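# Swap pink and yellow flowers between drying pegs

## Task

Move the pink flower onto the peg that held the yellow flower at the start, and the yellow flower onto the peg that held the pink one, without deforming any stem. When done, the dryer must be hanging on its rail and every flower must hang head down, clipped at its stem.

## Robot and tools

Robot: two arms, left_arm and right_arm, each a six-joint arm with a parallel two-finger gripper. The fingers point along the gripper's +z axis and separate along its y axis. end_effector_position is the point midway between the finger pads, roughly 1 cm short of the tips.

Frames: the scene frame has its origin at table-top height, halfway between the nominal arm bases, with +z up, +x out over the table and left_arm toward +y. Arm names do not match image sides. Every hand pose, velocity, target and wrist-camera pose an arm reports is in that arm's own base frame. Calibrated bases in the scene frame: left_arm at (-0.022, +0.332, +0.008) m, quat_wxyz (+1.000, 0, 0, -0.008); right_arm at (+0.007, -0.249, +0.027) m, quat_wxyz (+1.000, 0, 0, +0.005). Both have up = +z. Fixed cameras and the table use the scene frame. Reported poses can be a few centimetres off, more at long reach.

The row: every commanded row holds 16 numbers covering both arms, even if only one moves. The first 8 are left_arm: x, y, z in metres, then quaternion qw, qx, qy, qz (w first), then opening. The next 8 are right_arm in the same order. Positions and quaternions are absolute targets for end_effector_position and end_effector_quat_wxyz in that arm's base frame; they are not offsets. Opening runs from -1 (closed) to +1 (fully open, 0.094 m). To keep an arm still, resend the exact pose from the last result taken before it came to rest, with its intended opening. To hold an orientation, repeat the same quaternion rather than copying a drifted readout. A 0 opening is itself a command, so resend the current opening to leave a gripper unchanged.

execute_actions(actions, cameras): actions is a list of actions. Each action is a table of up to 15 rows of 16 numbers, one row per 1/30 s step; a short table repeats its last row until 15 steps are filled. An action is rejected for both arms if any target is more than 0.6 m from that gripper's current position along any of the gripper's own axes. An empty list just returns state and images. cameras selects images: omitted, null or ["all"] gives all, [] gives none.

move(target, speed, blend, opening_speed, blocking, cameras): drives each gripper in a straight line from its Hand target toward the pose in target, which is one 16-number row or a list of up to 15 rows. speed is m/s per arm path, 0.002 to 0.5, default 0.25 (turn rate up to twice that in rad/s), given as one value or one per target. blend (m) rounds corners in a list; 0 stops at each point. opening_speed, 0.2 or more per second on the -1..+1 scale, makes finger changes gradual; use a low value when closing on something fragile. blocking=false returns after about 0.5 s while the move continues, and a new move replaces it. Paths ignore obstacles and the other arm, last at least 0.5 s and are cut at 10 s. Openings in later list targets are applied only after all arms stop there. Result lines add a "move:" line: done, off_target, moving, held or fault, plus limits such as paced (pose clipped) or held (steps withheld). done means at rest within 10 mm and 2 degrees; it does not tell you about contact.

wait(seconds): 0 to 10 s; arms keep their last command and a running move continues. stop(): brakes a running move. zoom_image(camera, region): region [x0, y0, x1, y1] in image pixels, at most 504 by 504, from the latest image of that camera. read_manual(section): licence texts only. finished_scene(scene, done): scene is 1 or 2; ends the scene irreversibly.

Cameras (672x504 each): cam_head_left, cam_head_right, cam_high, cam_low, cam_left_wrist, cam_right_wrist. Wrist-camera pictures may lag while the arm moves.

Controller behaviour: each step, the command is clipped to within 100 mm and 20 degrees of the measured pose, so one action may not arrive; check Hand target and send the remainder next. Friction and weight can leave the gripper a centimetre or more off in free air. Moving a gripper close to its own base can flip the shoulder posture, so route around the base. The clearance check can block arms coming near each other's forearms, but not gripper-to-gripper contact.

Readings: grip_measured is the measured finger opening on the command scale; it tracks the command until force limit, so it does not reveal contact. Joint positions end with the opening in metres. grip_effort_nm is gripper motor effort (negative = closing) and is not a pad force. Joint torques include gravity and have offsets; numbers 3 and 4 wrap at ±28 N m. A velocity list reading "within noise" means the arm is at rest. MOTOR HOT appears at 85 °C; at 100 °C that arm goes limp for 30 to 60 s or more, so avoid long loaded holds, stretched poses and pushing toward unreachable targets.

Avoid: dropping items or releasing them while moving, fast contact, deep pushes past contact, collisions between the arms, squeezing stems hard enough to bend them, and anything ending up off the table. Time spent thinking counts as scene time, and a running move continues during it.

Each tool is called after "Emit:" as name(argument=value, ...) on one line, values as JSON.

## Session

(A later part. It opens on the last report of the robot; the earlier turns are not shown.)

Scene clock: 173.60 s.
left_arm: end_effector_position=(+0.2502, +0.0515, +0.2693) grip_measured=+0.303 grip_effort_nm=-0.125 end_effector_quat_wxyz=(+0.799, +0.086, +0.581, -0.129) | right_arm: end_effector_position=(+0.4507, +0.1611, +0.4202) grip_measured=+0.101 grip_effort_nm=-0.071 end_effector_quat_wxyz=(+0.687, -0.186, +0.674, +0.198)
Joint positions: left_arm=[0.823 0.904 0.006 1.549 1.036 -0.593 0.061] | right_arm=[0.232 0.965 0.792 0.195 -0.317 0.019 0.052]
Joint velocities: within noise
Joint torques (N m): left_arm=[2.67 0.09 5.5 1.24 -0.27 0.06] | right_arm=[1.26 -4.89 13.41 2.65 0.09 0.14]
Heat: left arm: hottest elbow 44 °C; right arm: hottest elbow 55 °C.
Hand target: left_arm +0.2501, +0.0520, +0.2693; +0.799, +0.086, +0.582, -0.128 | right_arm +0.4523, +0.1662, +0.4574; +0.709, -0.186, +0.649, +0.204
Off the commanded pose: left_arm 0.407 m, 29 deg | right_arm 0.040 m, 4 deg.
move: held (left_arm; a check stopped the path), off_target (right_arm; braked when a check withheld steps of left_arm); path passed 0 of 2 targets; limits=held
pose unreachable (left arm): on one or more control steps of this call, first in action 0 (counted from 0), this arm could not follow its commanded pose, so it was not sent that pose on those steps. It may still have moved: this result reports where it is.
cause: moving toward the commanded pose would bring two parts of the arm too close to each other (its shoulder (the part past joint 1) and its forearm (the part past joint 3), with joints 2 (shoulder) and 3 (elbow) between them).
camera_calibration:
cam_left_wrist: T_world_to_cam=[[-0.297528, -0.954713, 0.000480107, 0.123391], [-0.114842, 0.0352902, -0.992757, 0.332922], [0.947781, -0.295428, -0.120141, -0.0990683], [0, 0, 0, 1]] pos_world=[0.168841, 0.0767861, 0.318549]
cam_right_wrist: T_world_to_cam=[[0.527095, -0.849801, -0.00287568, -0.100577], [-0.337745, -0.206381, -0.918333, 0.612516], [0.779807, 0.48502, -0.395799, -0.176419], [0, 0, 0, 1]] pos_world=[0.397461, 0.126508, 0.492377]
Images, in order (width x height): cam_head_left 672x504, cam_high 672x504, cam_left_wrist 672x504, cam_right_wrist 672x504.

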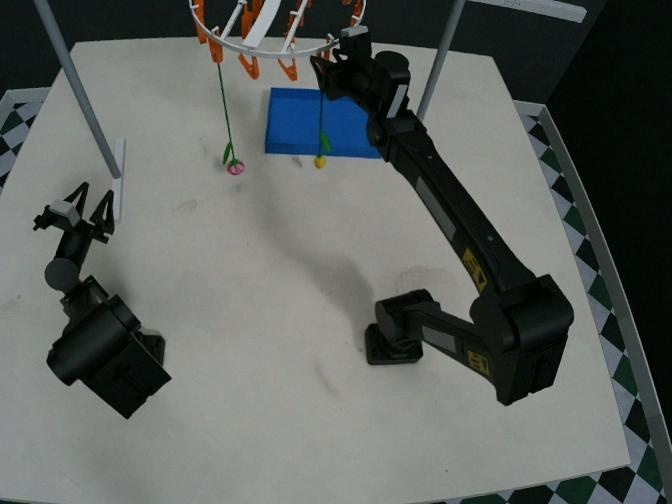

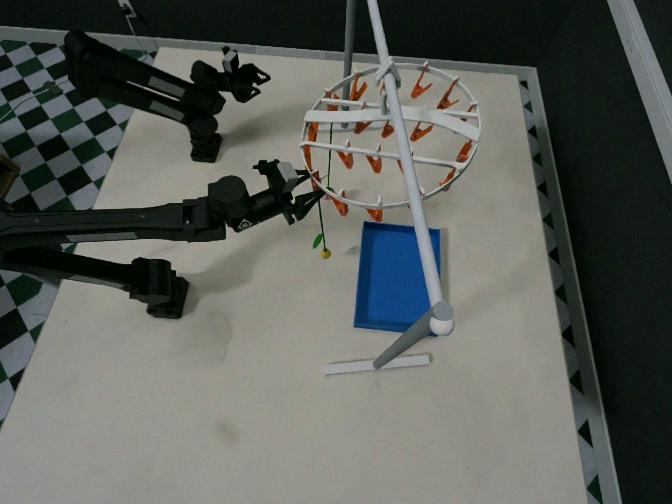

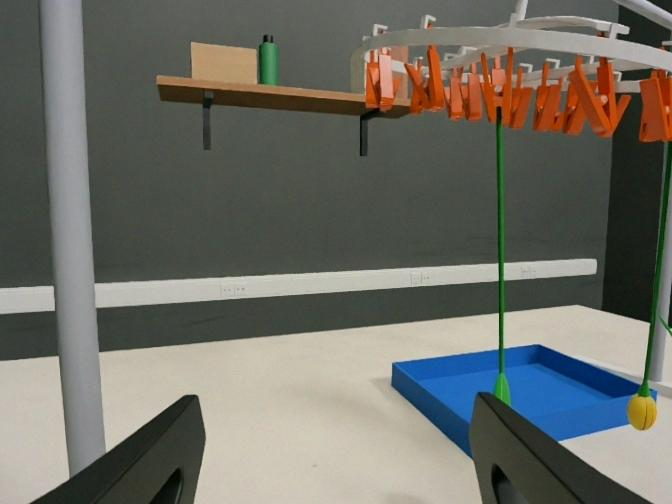

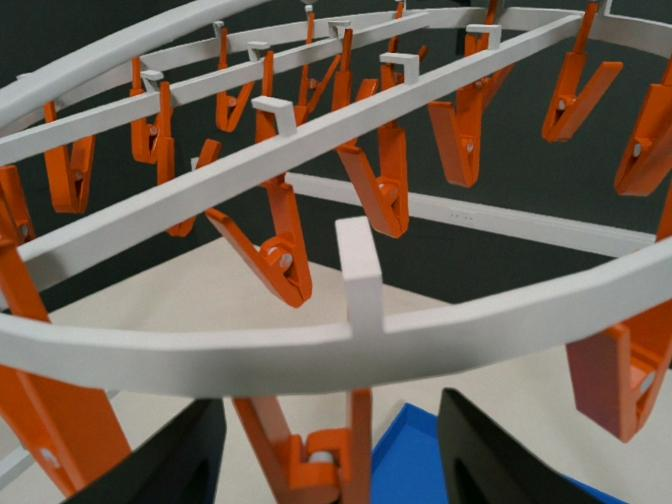

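Emit:
move(target=[[0.33, -0.10, 0.26, 0.7305, 0.1933, 0.6130, -0.2303, 0.3, 0.4555, 0.1745, 0.458, 0.7088, -0.1862, 0.6495, 0.2032, 0.1],[0.39, -0.315, 0.305, 0.8030, 0.1873, 0.4636, -0.3244, 0.3, 0.4555, 0.1745, 0.458, 0.7088, -0.1862, 0.6495, 0.2032, 0.1]], speed=0.15, blend=0.04, cameras=["cam_right_wrist", "cam_high", "cam_left_wrist", "cam_head_left"])

Scene clock: 182.00 s.
left_arm: end_effector_position=(+0.3850, -0.3065, +0.2908) grip_measured=+0.302 grip_effort_nm=-0.120 end_effector_quat_wxyz=(+0.791, +0.189, +0.485, -0.323) | right_arm: end_effector_position=(+0.4491, +0.1677, +0.4206) grip_measured=+0.101 grip_effort_nm=-0.071 end_effector_quat_wxyz=(+0.687, -0.186, +0.674, +0.198)
Joint positions: left_arm=[-0.632 1.56 0.506 1.535 0.113 -0.074 0.061] | right_arm=[0.254 0.965 0.792 0.197 -0.296 0.019 0.052]
Joint velocities: within noise
Joint torques (N m): left_arm=[1.96 -7 7.61 2.58 -0.11 0.2] | right_arm=[1.44 -4.01 13.7 2.73 0.09 0.12]
Heat: left arm: hottest elbow 44 °C; right arm: hottest elbow 56 °C.
Hand target: left_arm +0.3892, -0.3145, +0.3048; +0.803, +0.187, +0.464, -0.325 | right_arm +0.4530, +0.1735, +0.4573; +0.709, -0.186, +0.649, +0.203
Off the commanded pose: left_arm 0.017 m, 3 deg | right_arm 0.039 m, 4 deg.
move: off_target (left_arm, right_arm)
camera_calibration:
cam_left_wrist: T_world_to_cam=[[-0.685593, -0.727972, 0.00444366, 0.0394143], [0.0279438, -0.0324156, -0.999084, 0.308495], [0.727449, -0.68484, 0.0425662, -0.411894], [0, 0, 0, 1]] pos_world=[0.318034, -0.243389, 0.32557]
cam_right_wrist: T_world_to_cam=[[0.527105, -0.849796, -0.00277716, -0.094159], [-0.336156, -0.205505, -0.919112, 0.613233], [0.780486, 0.485402, -0.393987, -0.179285], [0, 0, 0, 1]] pos_world=[0.395703, 0.133032, 0.492732]
Images, in order (width x height): cam_head_left 672x504, cam_high 672x504, cam_left_wrist 672x504, cam_right_wrist 672x504.

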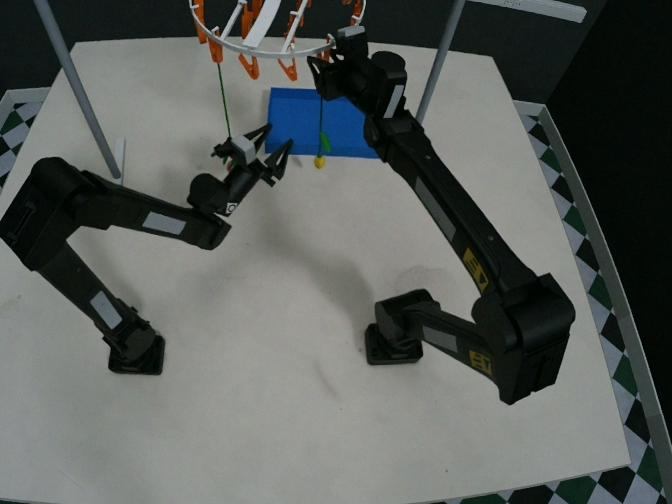

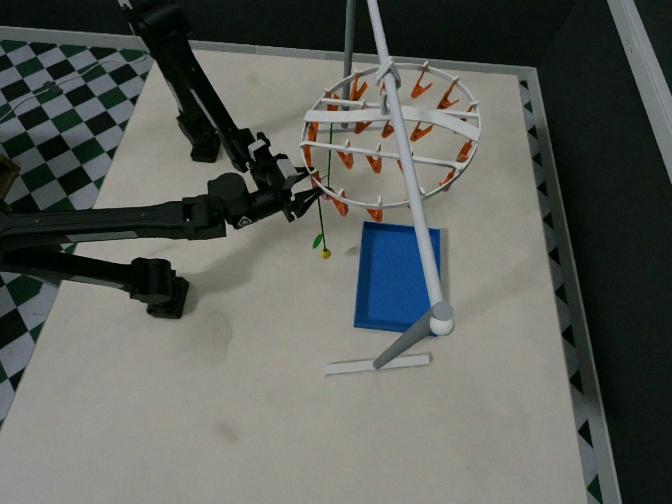

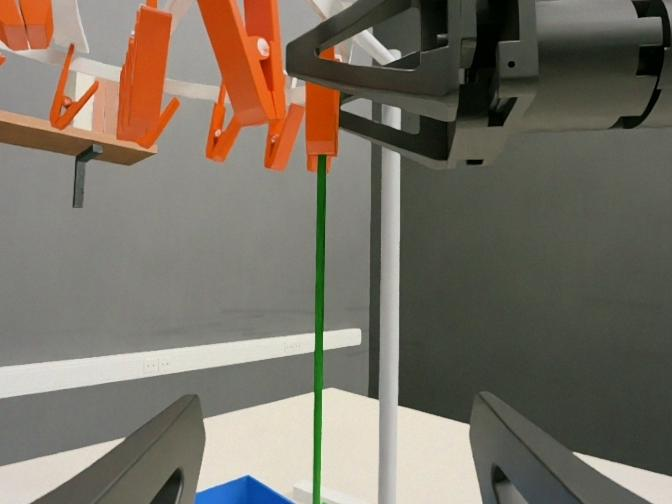

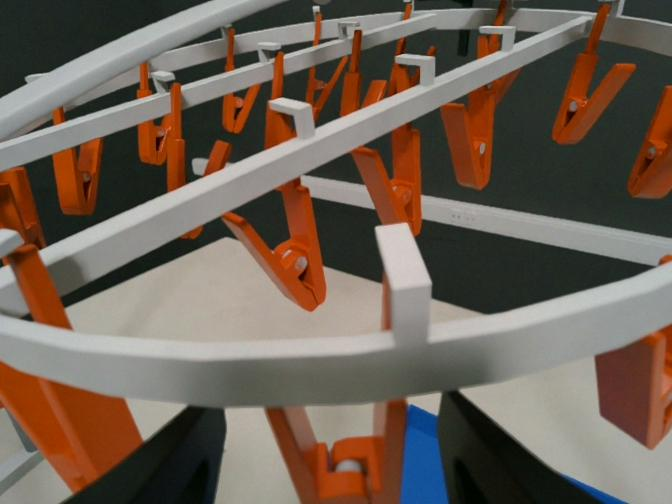

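Emit:
move(target=[0.440, -0.349, 0.312, 0.8030, 0.1873, 0.4636, -0.3244, 0.3, 0.4555, 0.1745, 0.458, 0.7088, -0.1862, 0.6495, 0.2032, 0.1], speed=0.08, cameras=["cam_right_wrist", "cam_left_wrist"])

Scene clock: 193.80 s.
left_arm: end_effector_position=(+0.4307, -0.3400, +0.3037) grip_measured=+0.302 grip_effort_nm=-0.120 end_effector_quat_wxyz=(+0.798, +0.186, +0.472, -0.324) | right_arm: end_effector_position=(+0.4491, +0.1677, +0.4206) grip_measured=+0.101 grip_effort_nm=-0.071 end_effector_quat_wxyz=(+0.687, -0.186, +0.674, +0.198)
Joint positions: left_arm=[-0.632 1.657 0.676 1.491 0.113 -0.073 0.061] | right_arm=[0.254 0.965 0.792 0.197 -0.296 0.019 0.052]
Joint velocities: within noise
Joint torques (N m): left_arm=[2.37 -8.76 8.18 1.31 0.11 0.13] | right_arm=[1.26 -4.07 13.72 2.7 0.09 0.11]
Heat: left arm: hottest elbow 44 °C; right arm: hottest elbow 57 °C.
Hand target: left_arm +0.4393, -0.3486, +0.3120; +0.803, +0.187, +0.464, -0.325 | right_arm +0.4530, +0.1735, +0.4572; +0.709, -0.186, +0.649, +0.203
Off the commanded pose: left_arm 0.015 m, 1 deg | right_arm 0.039 m, 4 deg.
move: off_target (left_arm, right_arm)
camera_calibration:
cam_left_wrist: T_world_to_cam=[[-0.685251, -0.728307, -0.000168539, 0.0474615], [0.0523164, -0.0489928, -0.997428, 0.302462], [0.726425, -0.683498, 0.0716747, -0.476583], [0, 0, 0, 1]] pos_world=[0.362901, -0.276359, 0.335851]
cam_right_wrist: T_world_to_cam=[[0.527105, -0.849796, -0.00277716, -0.094159], [-0.336156, -0.205505, -0.919112, 0.613233], [0.780486, 0.485402, -0.393987, -0.179285], [0, 0, 0, 1]] pos_world=[0.395703, 0.133032, 0.492732]
Images, in order (width x height): cam_left_wrist 672x504, cam_right_wrist 672x504.

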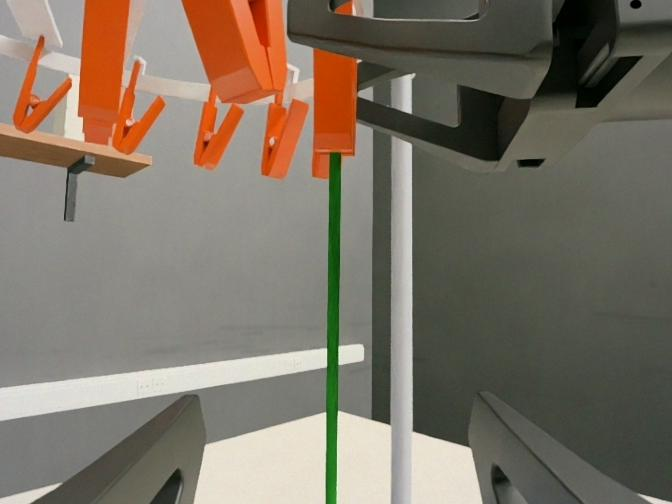

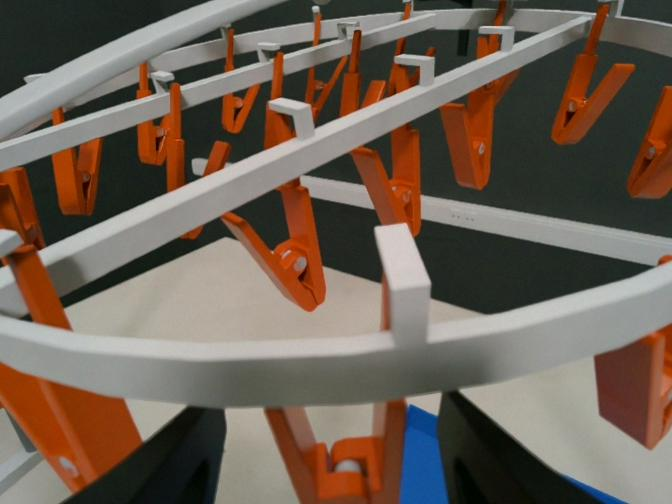

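Emit:
move(target=[0.4805, -0.3862, 0.303, 0.8030, 0.1873, 0.4636, -0.3244, 0.3, 0.4555, 0.1745, 0.458, 0.7088, -0.1862, 0.6495, 0.2032, 0.1], speed=0.06, cameras=["cam_right_wrist", "cam_left_wrist", "cam_high", "cam_head_left"])

Scene clock: 203.30 s.
left_arm: end_effector_position=(+0.4742, -0.3733, +0.2946) grip_measured=+0.302 grip_effort_nm=-0.120 end_effector_quat_wxyz=(+0.798, +0.185, +0.473, -0.323) | right_arm: end_effector_position=(+0.4491, +0.1677, +0.4206) grip_measured=+0.101 grip_effort_nm=-0.076 end_effector_quat_wxyz=(+0.687, -0.186, +0.674, +0.198)
Joint positions: left_arm=[-0.636 1.781 0.829 1.459 0.107 -0.071 0.061] | right_arm=[0.254 0.965 0.792 0.197 -0.296 0.019 0.052]
Joint velocities: within noise
Joint torques (N m): left_arm=[1.73 -10.7 8.53 1.36 -0.1 0.17] | right_arm=[1.38 -3.9 13.7 2.66 0.09 0.11]
Heat: left arm: hottest elbow 44 °C; right arm: hottest elbow 58 °C.
Hand target: left_arm +0.4797, -0.3856, +0.3030; +0.803, +0.187, +0.464, -0.324 | right_arm +0.4530, +0.1734, +0.4572; +0.709, -0.186, +0.649, +0.203
Off the commanded pose: left_arm 0.017 m, 1 deg | right_arm 0.039 m, 4 deg.
move: off_target (left_arm, right_arm)
camera_calibration:
cam_left_wrist: T_world_to_cam=[[-0.683411, -0.730034, 0.000305892, 0.0513571], [0.0509739, -0.0481365, -0.997539, 0.290405], [0.728252, -0.681714, 0.0701097, -0.530017], [0, 0, 0, 1]] pos_world=[0.406281, -0.309848, 0.326834]
cam_right_wrist: T_world_to_cam=[[0.527105, -0.849796, -0.00277716, -0.094159], [-0.336156, -0.205505, -0.919112, 0.613233], [0.780486, 0.485402, -0.393987, -0.179285], [0, 0, 0, 1]] pos_world=[0.395703, 0.133032, 0.492732]
Images, in order (width x height): cam_head_left 672x504, cam_high 672x504, cam_left_wrist 672x504, cam_right_wrist 672x504.

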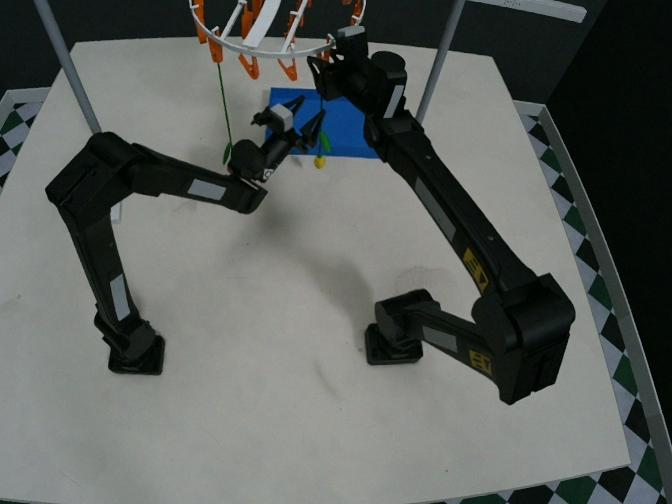

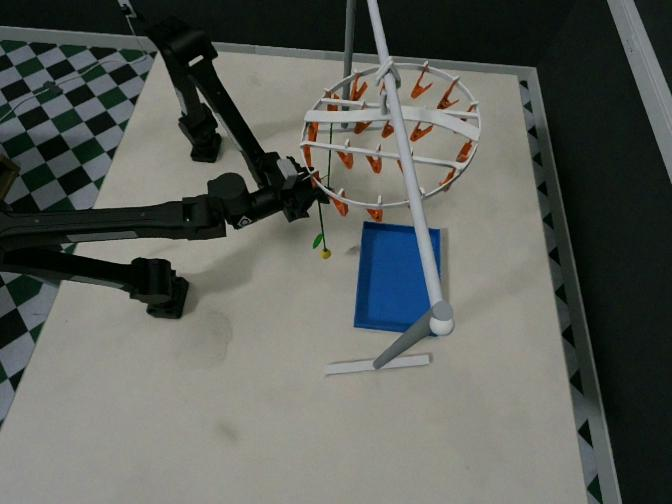

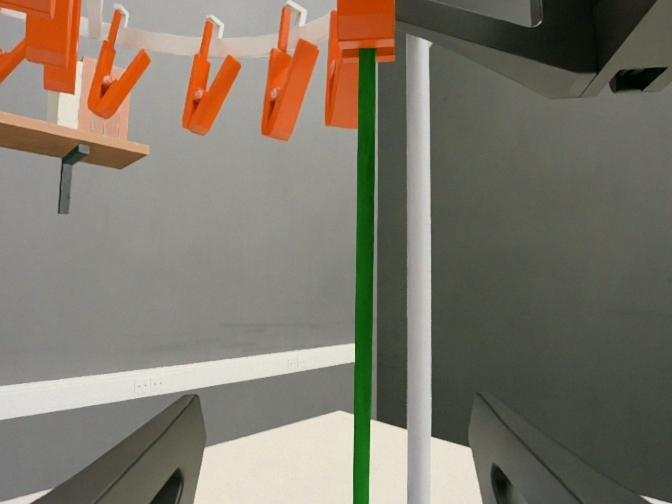

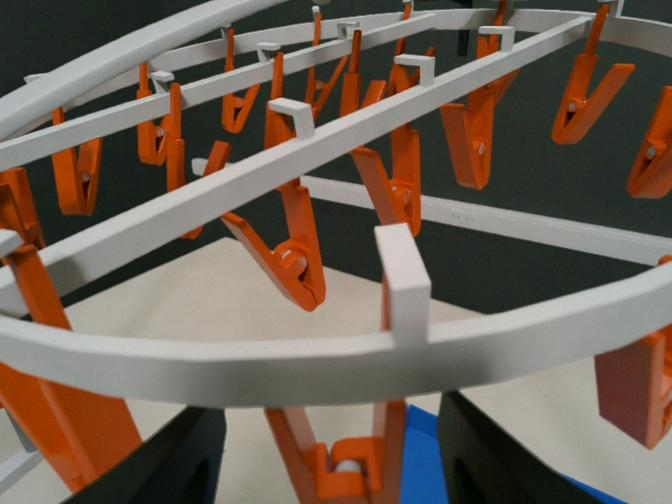

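Emit:
move(target=[0.495, -0.410, 0.304, 0.8030, 0.1873, 0.4636, -0.3244, 0.2, 0.4555, 0.1745, 0.458, 0.7088, -0.1862, 0.6495, 0.2032, 0.1], speed=0.05, cameras=["cam_left_wrist", "cam_high"])

Scene clock: 209.67 s.
left_arm: end_effector_position=(+0.4890, -0.3968, +0.2956) grip_measured=+0.202 grip_effort_nm=-0.125 end_effector_quat_wxyz=(+0.798, +0.186, +0.473, -0.323) | right_arm: end_effector_position=(+0.4491, +0.1677, +0.4206) grip_measured=+0.101 grip_effort_nm=-0.081 end_effector_quat_wxyz=(+0.687, -0.186, +0.674, +0.198)
Joint positions: left_arm=[-0.657 1.824 0.907 1.424 0.089 -0.06 0.056] | right_arm=[0.254 0.965 0.792 0.197 -0.296 0.019 0.052]
Joint velocities: within noise
Joint torques (N m): left_arm=[1.79 -11.4 8.81 1.29 -0.1 0.17] | right_arm=[1.38 -4.07 13.75 2.7 0.09 0.11]
Heat: left arm: hottest elbow 45 °C; right arm: hottest elbow 59 °C.
Hand target: left_arm +0.4942, -0.4095, +0.3039; +0.803, +0.187, +0.464, -0.325 | right_arm +0.4530, +0.1734, +0.4572; +0.709, -0.186, +0.649, +0.203
Off the commanded pose: left_arm 0.017 m, 1 deg | right_arm 0.039 m, 4 deg.
move: off_target (left_arm, right_arm)
camera_calibration:
cam_left_wrist: T_world_to_cam=[[-0.683652, -0.729808, 0.000071996, 0.0445746], [0.0510017, -0.0478745, -0.99755, 0.289645], [0.728024, -0.681974, 0.069951, -0.556797], [0, 0, 0, 1]] pos_world=[0.421063, -0.333324, 0.327881]
Images, in order (width x height): cam_high 672x504, cam_left_wrist 672x504.

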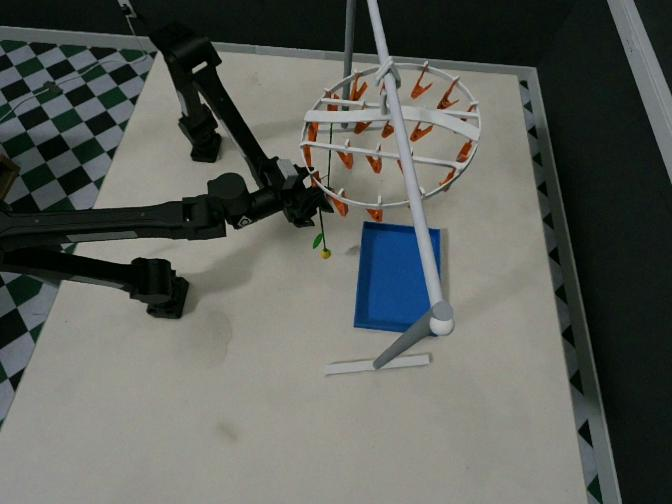

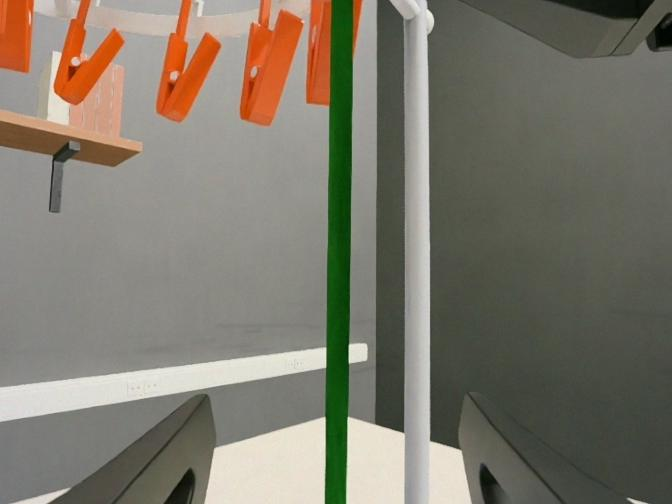

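Emit:
move(target=[0.495, -0.410, 0.304, 0.8030, 0.1873, 0.4636, -0.3244, -0.94, 0.4555, 0.1745, 0.458, 0.7088, -0.1862, 0.6495, 0.2032, 0.1], speed=0.05, opening_speed=0.4, cameras=["cam_left_wrist", "cam_right_wrist"])

Scene clock: 215.03 s.
left_arm: end_effector_position=(+0.4892, -0.3969, +0.2957) grip_measured=-0.937 grip_effort_nm=-0.842 end_effector_quat_wxyz=(+0.799, +0.186, +0.473, -0.323) | right_arm: end_effector_position=(+0.4491, +0.1677, +0.4206) grip_measured=+0.101 grip_effort_nm=-0.071 end_effector_quat_wxyz=(+0.687, -0.186, +0.674, +0.198)
Joint positions: left_arm=[-0.657 1.825 0.908 1.424 0.089 -0.059 0.003] | right_arm=[0.254 0.965 0.792 0.197 -0.296 0.019 0.052]
Joint velocities: within noise
Joint torques (N m): left_arm=[1.67 -11.52 8.8 1.29 -0.09 0.16] | right_arm=[1.32 -4.13 13.67 2.73 0.1 0.1]
Heat: left arm: hottest elbow 46 °C; right arm: hottest elbow 59 °C.
Hand target: left_arm +0.4942, -0.4095, +0.3039; +0.803, +0.187, +0.464, -0.324 | right_arm +0.4530, +0.1734, +0.4572; +0.709, -0.186, +0.649, +0.203
Off the commanded pose: left_arm 0.017 m, 1 deg | right_arm 0.039 m, 4 deg.
move: off_target (left_arm, right_arm)
camera_calibration:
cam_left_wrist: T_world_to_cam=[[-0.682869, -0.73054, -0.0011157, 0.0443376], [0.0521577, -0.0472308, -0.997521, 0.289424], [0.728676, -0.681235, 0.0703558, -0.557152], [0, 0, 0, 1]] pos_world=[0.421164, -0.333491, 0.327955]
cam_right_wrist: T_world_to_cam=[[0.527105, -0.849796, -0.00277716, -0.094159], [-0.336156, -0.205505, -0.919112, 0.613233], [0.780486, 0.485402, -0.393987, -0.179285], [0, 0, 0, 1]] pos_world=[0.395703, 0.133032, 0.492732]
Images, in order (width x height): cam_left_wrist 672x504, cam_right_wrist 672x504.

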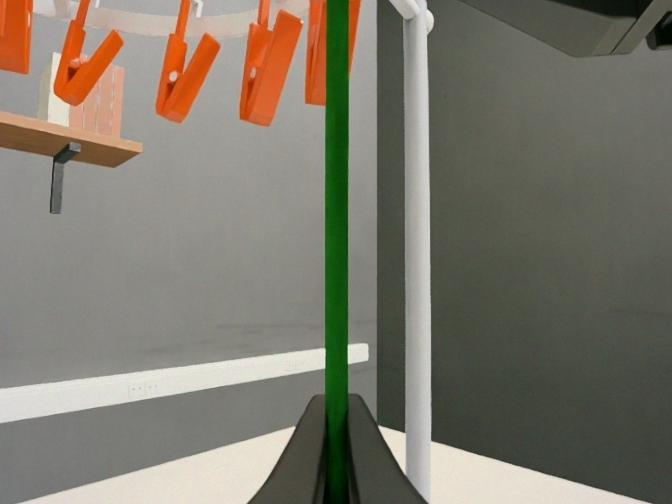

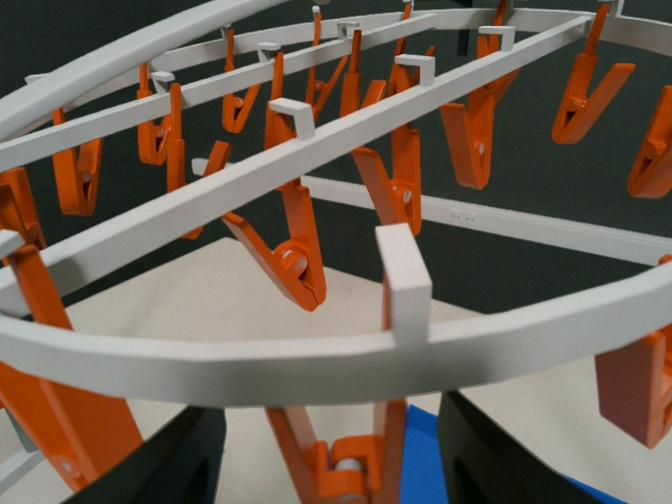

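Emit:
move(target=[0.495, -0.410, 0.304, 0.8030, 0.1873, 0.4636, -0.3244, -0.94, 0.4555, 0.1745, 0.458, 0.7088, -0.1862, 0.6495, 0.2032, -0.4], speed=0.05, opening_speed=0.3, cameras=["cam_left_wrist", "cam_right_wrist"])

Emit:
move(target=[0.495, -0.410, 0.304, 0.8030, 0.1873, 0.4636, -0.3244, -0.94, 0.4555, 0.1745, 0.458, 0.7088, -0.1862, 0.6495, 0.2032, -0.68], speed=0.05, opening_speed=0.25, cameras=["cam_left_wrist", "cam_right_wrist"])

Scene clock: 220.50 s.
left_arm: end_effector_position=(+0.4892, -0.3969, +0.2957) grip_measured=-0.935 grip_effort_nm=-0.799 end_effector_quat_wxyz=(+0.799, +0.186, +0.473, -0.322) | right_arm: end_effector_position=(+0.4491, +0.1676, +0.4206) grip_measured=-0.398 grip_effort_nm=-0.076 end_effector_quat_wxyz=(+0.687, -0.185, +0.674, +0.198)
Joint positions: left_arm=[-0.657 1.825 0.908 1.424 0.089 -0.058 0.003] | right_arm=[0.254 0.965 0.792 0.197 -0.295 0.019 0.028]
Joint velocities: within noise
Joint torques (N m): left_arm=[1.79 -11.46 8.8 1.29 -0.09 0.15] | right_arm=[1.32 -4.01 13.67 2.67 0.07 0.11]
Heat: left arm: hottest elbow 46 °C; right arm: hottest elbow 60 °C.
Hand target: left_arm +0.4942, -0.4094, +0.3040; +0.803, +0.187, +0.464, -0.324 | right_arm +0.4530, +0.1734, +0.4572; +0.709, -0.186, +0.649, +0.203
Off the commanded pose: left_arm 0.017 m, 1 deg | right_arm 0.039 m, 4 deg.
move: off_target (left_arm, right_arm)
camera_calibration:
cam_left_wrist: T_world_to_cam=[[-0.682734, -0.730665, -0.00144957, 0.0443203], [0.0523955, -0.0469794, -0.997521, 0.289407], [0.728786, -0.681117, 0.070358, -0.557159], [0, 0, 0, 1]] pos_world=[0.421145, -0.333511, 0.327954]
cam_right_wrist: T_world_to_cam=[[0.526781, -0.849997, -0.0027861, -0.0940415], [-0.336237, -0.205368, -0.919113, 0.613247], [0.780671, 0.485108, -0.393984, -0.179319], [0, 0, 0, 1]] pos_world=[0.395725, 0.132996, 0.492733]
Images, in order (width x height): cam_left_wrist 672x504, cam_right_wrist 672x504.

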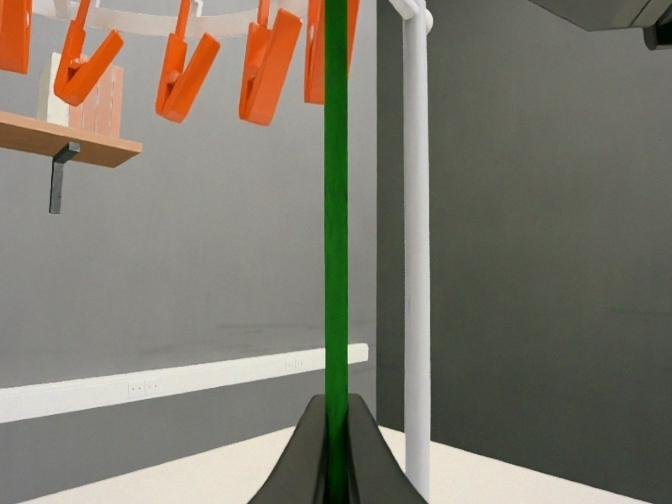

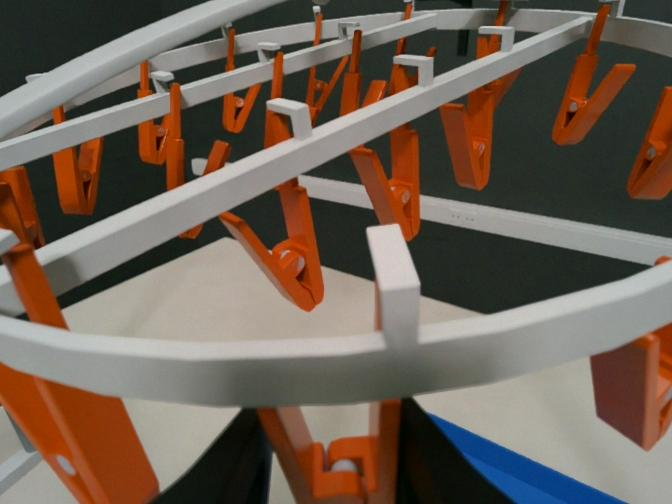

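Scene clock: 221.83 s.
left_arm: end_effector_position=(+0.4892, -0.3969, +0.2957) grip_measured=-0.935 grip_effort_nm=-0.818 end_effector_quat_wxyz=(+0.799, +0.186, +0.473, -0.322) | right_arm: end_effector_position=(+0.4495, +0.1673, +0.4206) grip_measured=-0.575 grip_effort_nm=-1.028 end_effector_quat_wxyz=(+0.688, -0.185, +0.674, +0.197)
Joint positions: left_arm=[-0.657 1.825 0.908 1.424 0.089 -0.058 0.003] | right_arm=[0.254 0.966 0.792 0.198 -0.293 0.019 0.02]
Joint velocities: left_arm=[0.015 0.005 0.002 -0.007 0.022 0.022 -0.004] | right_arm=[within noise]
Joint torques (N m): left_arm=[1.73 -11.46 8.8 1.28 -0.08 0.15] | right_arm=[1.38 -4.25 13.72 2.71 -0.03 0.12]
Heat: left arm: hottest elbow 46 °C; right arm: hottest elbow 60 °C.
Hand target: left_arm +0.4942, -0.4095, +0.3040; +0.803, +0.187, +0.464, -0.325 | right_arm +0.4530, +0.1734, +0.4573; +0.709, -0.186, +0.649, +0.203
Off the commanded pose: left_arm 0.017 m, 1 deg | right_arm 0.039 m, 4 deg.
move: off_target (left_arm, right_arm)
camera_calibration:
cam_left_wrist: T_world_to_cam=[[-0.682734, -0.730665, -0.00144957, 0.0443203], [0.0523955, -0.0469794, -0.997521, 0.289407], [0.728786, -0.681117, 0.070358, -0.557159], [0, 0, 0, 1]] pos_world=[0.421145, -0.333511, 0.327954]
cam_right_wrist: T_world_to_cam=[[0.524836, -0.851199, -0.00272739, -0.0934478], [-0.336379, -0.204461, -0.919263, 0.613238], [0.781918, 0.483379, -0.393634, -0.179952], [0, 0, 0, 1]] pos_world=[0.396033, 0.132825, 0.492637]
Images, in order (width x height): cam_left_wrist 672x504, cam_right_wrist 672x504.

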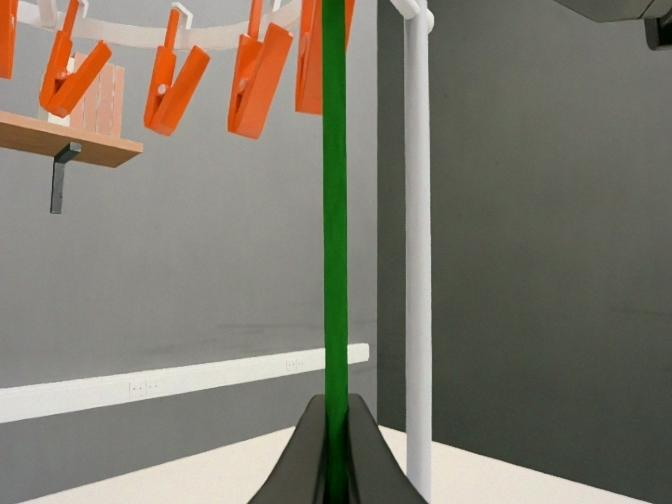

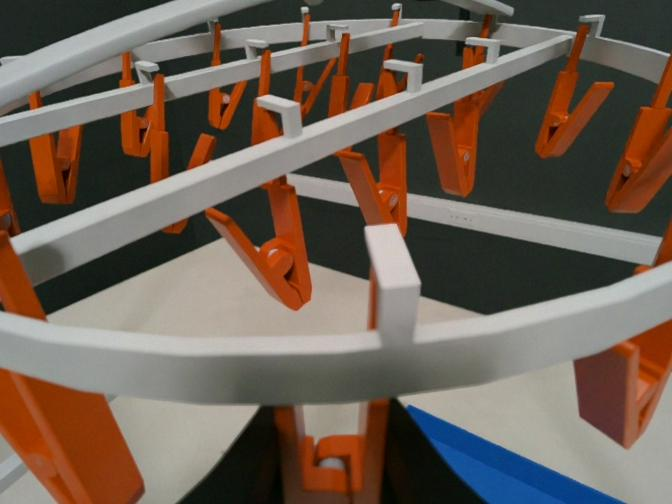

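Emit:
move(target=[0.495, -0.410, 0.255, 0.8030, 0.1873, 0.4636, -0.3244, -0.94, 0.4555, 0.1745, 0.458, 0.7088, -0.1862, 0.6495, 0.2032, -0.68], speed=0.04, cameras=["cam_left_wrist", "cam_right_wrist", "cam_high", "cam_head_left"])

Scene clock: 225.97 s.
left_arm: end_effector_position=(+0.4938, -0.4003, +0.2433) grip_measured=-0.939 grip_effort_nm=-0.872 end_effector_quat_wxyz=(+0.792, +0.189, +0.484, -0.320) | right_arm: end_effector_position=(+0.4495, +0.1673, +0.4206) grip_measured=-0.575 grip_effort_nm=-1.038 end_effector_quat_wxyz=(+0.688, -0.185, +0.674, +0.197)
Joint positions: left_arm=[-0.657 1.943 0.908 1.516 0.089 -0.058 0.003] | right_arm=[0.254 0.966 0.792 0.198 -0.293 0.019 0.02]
Joint velocities: within noise
Joint torques (N m): left_arm=[1.67 -12.28 7.43 2.63 -0.08 0.15] | right_arm=[1.55 -4.13 13.71 2.67 -0.02 0.1]
Heat: left arm: hottest elbow 46 °C; right arm: hottest elbow 60 °C.
Hand target: left_arm +0.4944, -0.4096, +0.2548; +0.803, +0.187, +0.464, -0.324 | right_arm +0.4530, +0.1734, +0.4572; +0.709, -0.186, +0.649, +0.203
Off the commanded pose: left_arm 0.015 m, 3 deg | right_arm 0.039 m, 4 deg.
move: off_target (left_arm, right_arm)
camera_calibration:
cam_left_wrist: T_world_to_cam=[[-0.682491, -0.730893, 0.0012196, 0.0439955], [0.0314849, -0.0310669, -0.999021, 0.253778], [0.730215, -0.681785, 0.044215, -0.553809], [0, 0, 0, 1]] pos_world=[0.426436, -0.337538, 0.277963]
cam_right_wrist: T_world_to_cam=[[0.524836, -0.851199, -0.00272739, -0.0934478], [-0.336379, -0.204461, -0.919263, 0.613238], [0.781918, 0.483379, -0.393634, -0.179952], [0, 0, 0, 1]] pos_world=[0.396033, 0.132825, 0.492637]
Images, in order (width x height): cam_head_left 672x504, cam_high 672x504, cam_left_wrist 672x504, cam_right_wrist 672x504.

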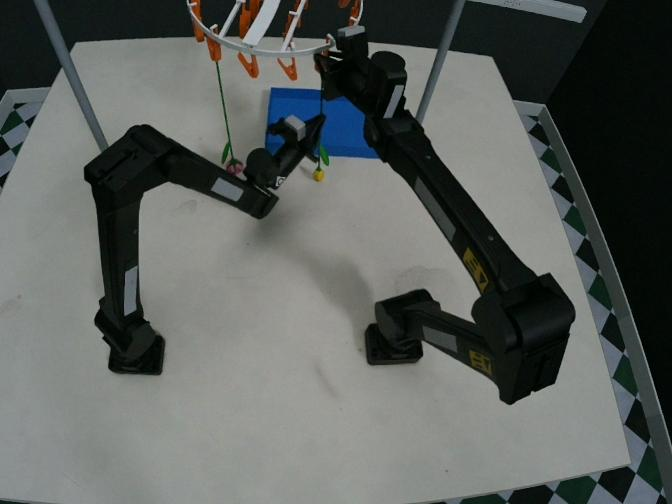

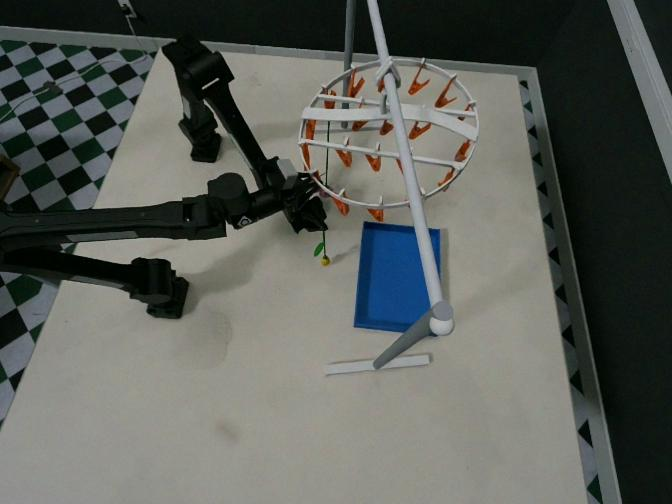

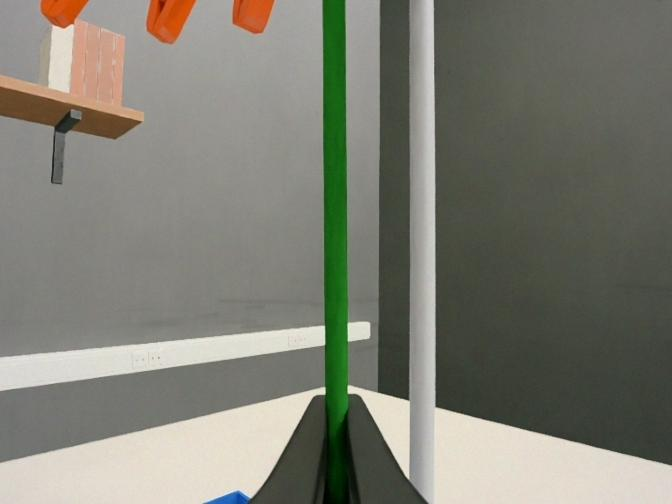

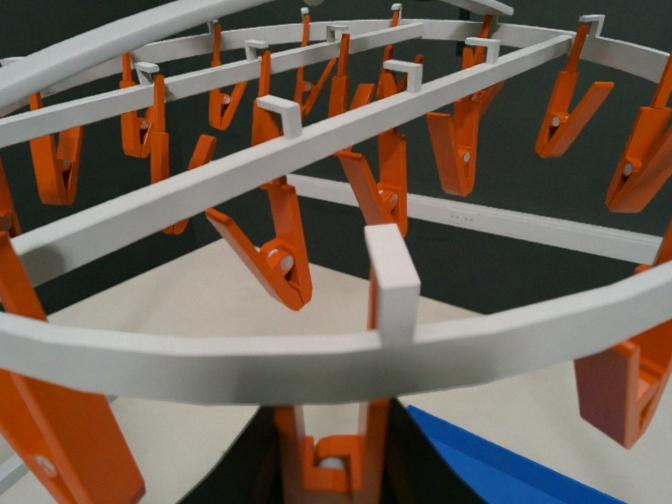

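Emit:
move(target=[0.495, -0.410, 0.255, 0.8030, 0.1873, 0.4636, -0.3244, -0.94, 0.4555, 0.1745, 0.458, 0.7088, -0.1862, 0.6495, 0.2032, 0.1], speed=0.04, opening_speed=0.3, cameras=["cam_right_wrist"])

Scene clock: 231.97 s.
left_arm: end_effector_position=(+0.4938, -0.4003, +0.2433) grip_measured=-0.936 grip_effort_nm=-0.818 end_effector_quat_wxyz=(+0.792, +0.189, +0.484, -0.320) | right_arm: end_effector_position=(+0.4495, +0.1673, +0.4207) grip_measured=+0.098 grip_effort_nm=0.071 end_effector_quat_wxyz=(+0.688, -0.185, +0.674, +0.197)
Joint positions: left_arm=[-0.657 1.943 0.908 1.516 0.089 -0.058 0.003] | right_arm=[0.254 0.966 0.792 0.199 -0.293 0.019 0.052]
Joint velocities: within noise
Joint torques (N m): left_arm=[1.79 -12.28 7.43 2.63 -0.08 0.15] | right_arm=[1.38 -4.07 13.68 2.59 -0.02 0.11]
Heat: left arm: hottest elbow 46 °C; right arm: hottest elbow 61 °C.
Hand target: left_arm +0.4945, -0.4096, +0.2548; +0.803, +0.187, +0.464, -0.324 | right_arm +0.4530, +0.1734, +0.4572; +0.709, -0.186, +0.649, +0.203
Off the commanded pose: left_arm 0.015 m, 3 deg | right_arm 0.038 m, 4 deg.
move: off_target (left_arm, right_arm)
camera_calibration:
cam_right_wrist: T_world_to_cam=[[0.524837, -0.851199, -0.00261504, -0.0934946], [-0.33604, -0.204373, -0.919407, 0.613214], [0.782064, 0.483417, -0.393299, -0.180126], [0, 0, 0, 1]] pos_world=[0.396004, 0.132818, 0.492705]
Images, in order (width x height): cam_right_wrist 672x504.

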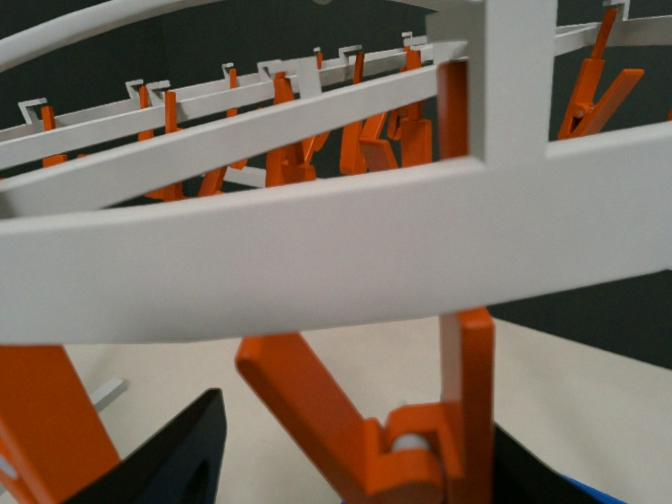

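Emit:
move(target=[0.495, -0.410, 0.255, 0.8030, 0.1873, 0.4636, -0.3244, -0.94, 0.4555, 0.1745, 0.458, 0.7088, -0.1862, 0.6495, 0.2032, 0.28], speed=0.04, opening_speed=0.25, cameras=["cam_right_wrist"])

Scene clock: 239.23 s.
left_arm: end_effector_position=(+0.4938, -0.4003, +0.2433) grip_measured=-0.937 grip_effort_nm=-0.842 end_effector_quat_wxyz=(+0.792, +0.189, +0.484, -0.320) | right_arm: end_effector_position=(+0.4495, +0.1675, +0.4207) grip_measured=+0.278 grip_effort_nm=0.076 end_effector_quat_wxyz=(+0.688, -0.185, +0.674, +0.197)
Joint positions: left_arm=[-0.657 1.943 0.908 1.516 0.089 -0.058 0.003] | right_arm=[0.254 0.966 0.792 0.199 -0.293 0.019 0.06]
Joint velocities: within noise
Joint torques (N m): left_arm=[1.73 -12.28 7.41 2.62 -0.08 0.15] | right_arm=[1.49 -3.9 13.75 2.65 -0.03 0.11]
Heat: left arm: hottest elbow 46 °C; right arm: hottest elbow 61 °C.
Hand target: left_arm +0.4945, -0.4096, +0.2548; +0.803, +0.187, +0.464, -0.324 | right_arm +0.4530, +0.1736, +0.4572; +0.709, -0.186, +0.649, +0.203
Off the commanded pose: left_arm 0.015 m, 3 deg | right_arm 0.038 m, 4 deg.
move: off_target (left_arm, right_arm)
camera_calibration:
cam_right_wrist: T_world_to_cam=[[0.525161, -0.850999, -0.00261504, -0.0934946], [-0.335962, -0.204501, -0.919407, 0.613214], [0.781879, 0.483715, -0.393299, -0.180126], [0, 0, 0, 1]] pos_world=[0.395953, 0.132969, 0.492705]
Images, in order (width x height): cam_right_wrist 672x504.

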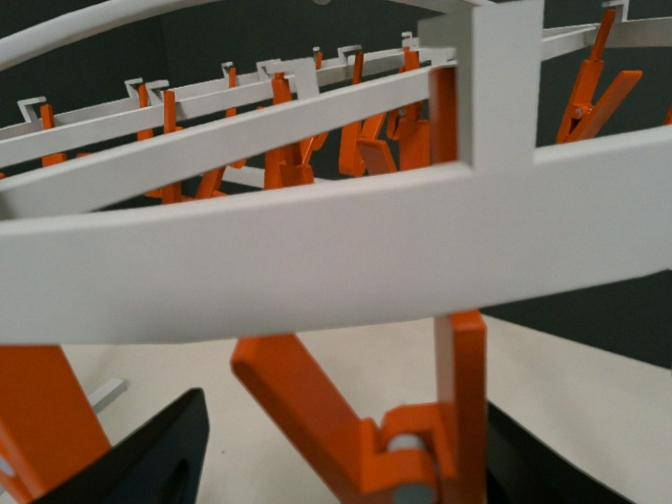

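Emit:
move(target=[0.495, -0.410, 0.255, 0.8030, 0.1873, 0.4636, -0.3244, -0.94, 0.4175, 0.1465, 0.456, 0.7088, -0.1862, 0.6495, 0.2032, 0.28], speed=0.05, cameras=["cam_right_wrist", "cam_high"])

Scene clock: 243.83 s.
left_arm: end_effector_position=(+0.4938, -0.4003, +0.2433) grip_measured=-0.935 grip_effort_nm=-0.632 end_effector_quat_wxyz=(+0.792, +0.189, +0.484, -0.320) | right_arm: end_effector_position=(+0.4176, +0.1508, +0.4618) grip_measured=+0.279 grip_effort_nm=0.076 end_effector_quat_wxyz=(+0.714, -0.193, +0.643, +0.201)
Joint positions: left_arm=[-0.657 1.943 0.908 1.516 0.089 -0.058 0.003] | right_arm=[0.214 0.855 0.792 0.169 -0.35 0.019 0.06]
Joint velocities: within noise
Joint torques (N m): left_arm=[1.67 -12.28 7.43 2.62 -0.08 0.15] | right_arm=[-0.32 -3.66 8.66 1.58 -0.08 0.16]
Heat: left arm: hottest elbow 46 °C; right arm: hottest elbow 62 °C.
Hand target: left_arm +0.4945, -0.4096, +0.2548; +0.803, +0.187, +0.464, -0.324 | right_arm +0.4176, +0.1466, +0.4560; +0.709, -0.186, +0.649, +0.203
Off the commanded pose: left_arm 0.015 m, 3 deg | right_arm 0.007 m, 1 deg.
move: off_target (left_arm)
camera_calibration:
cam_right_wrist: T_world_to_cam=[[0.538983, -0.841886, 0.0269256, -0.111653], [-0.258265, -0.195601, -0.946065, 0.615397], [0.801746, 0.502959, -0.322855, -0.174655], [0, 0, 0, 1]] pos_world=[0.359143, 0.114218, 0.528823]
Images, in order (width x height): cam_high 672x504, cam_right_wrist 672x504.

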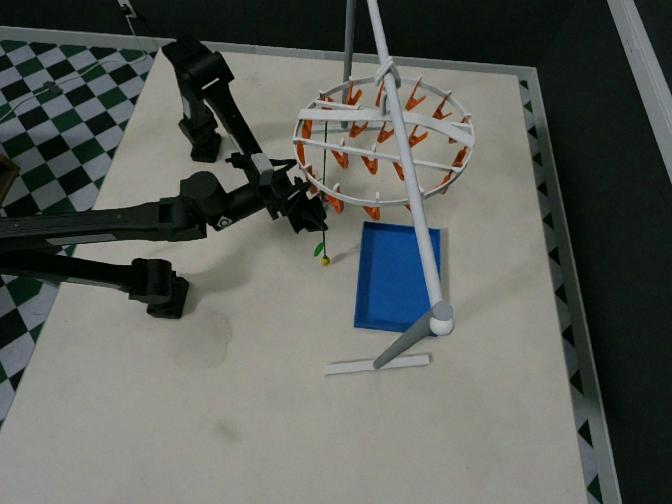

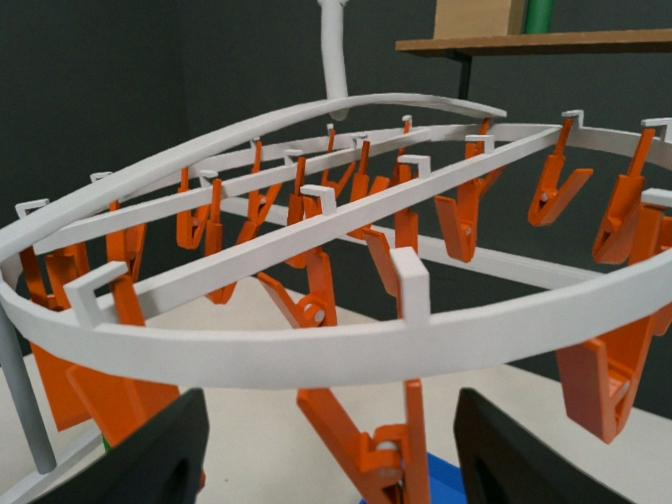

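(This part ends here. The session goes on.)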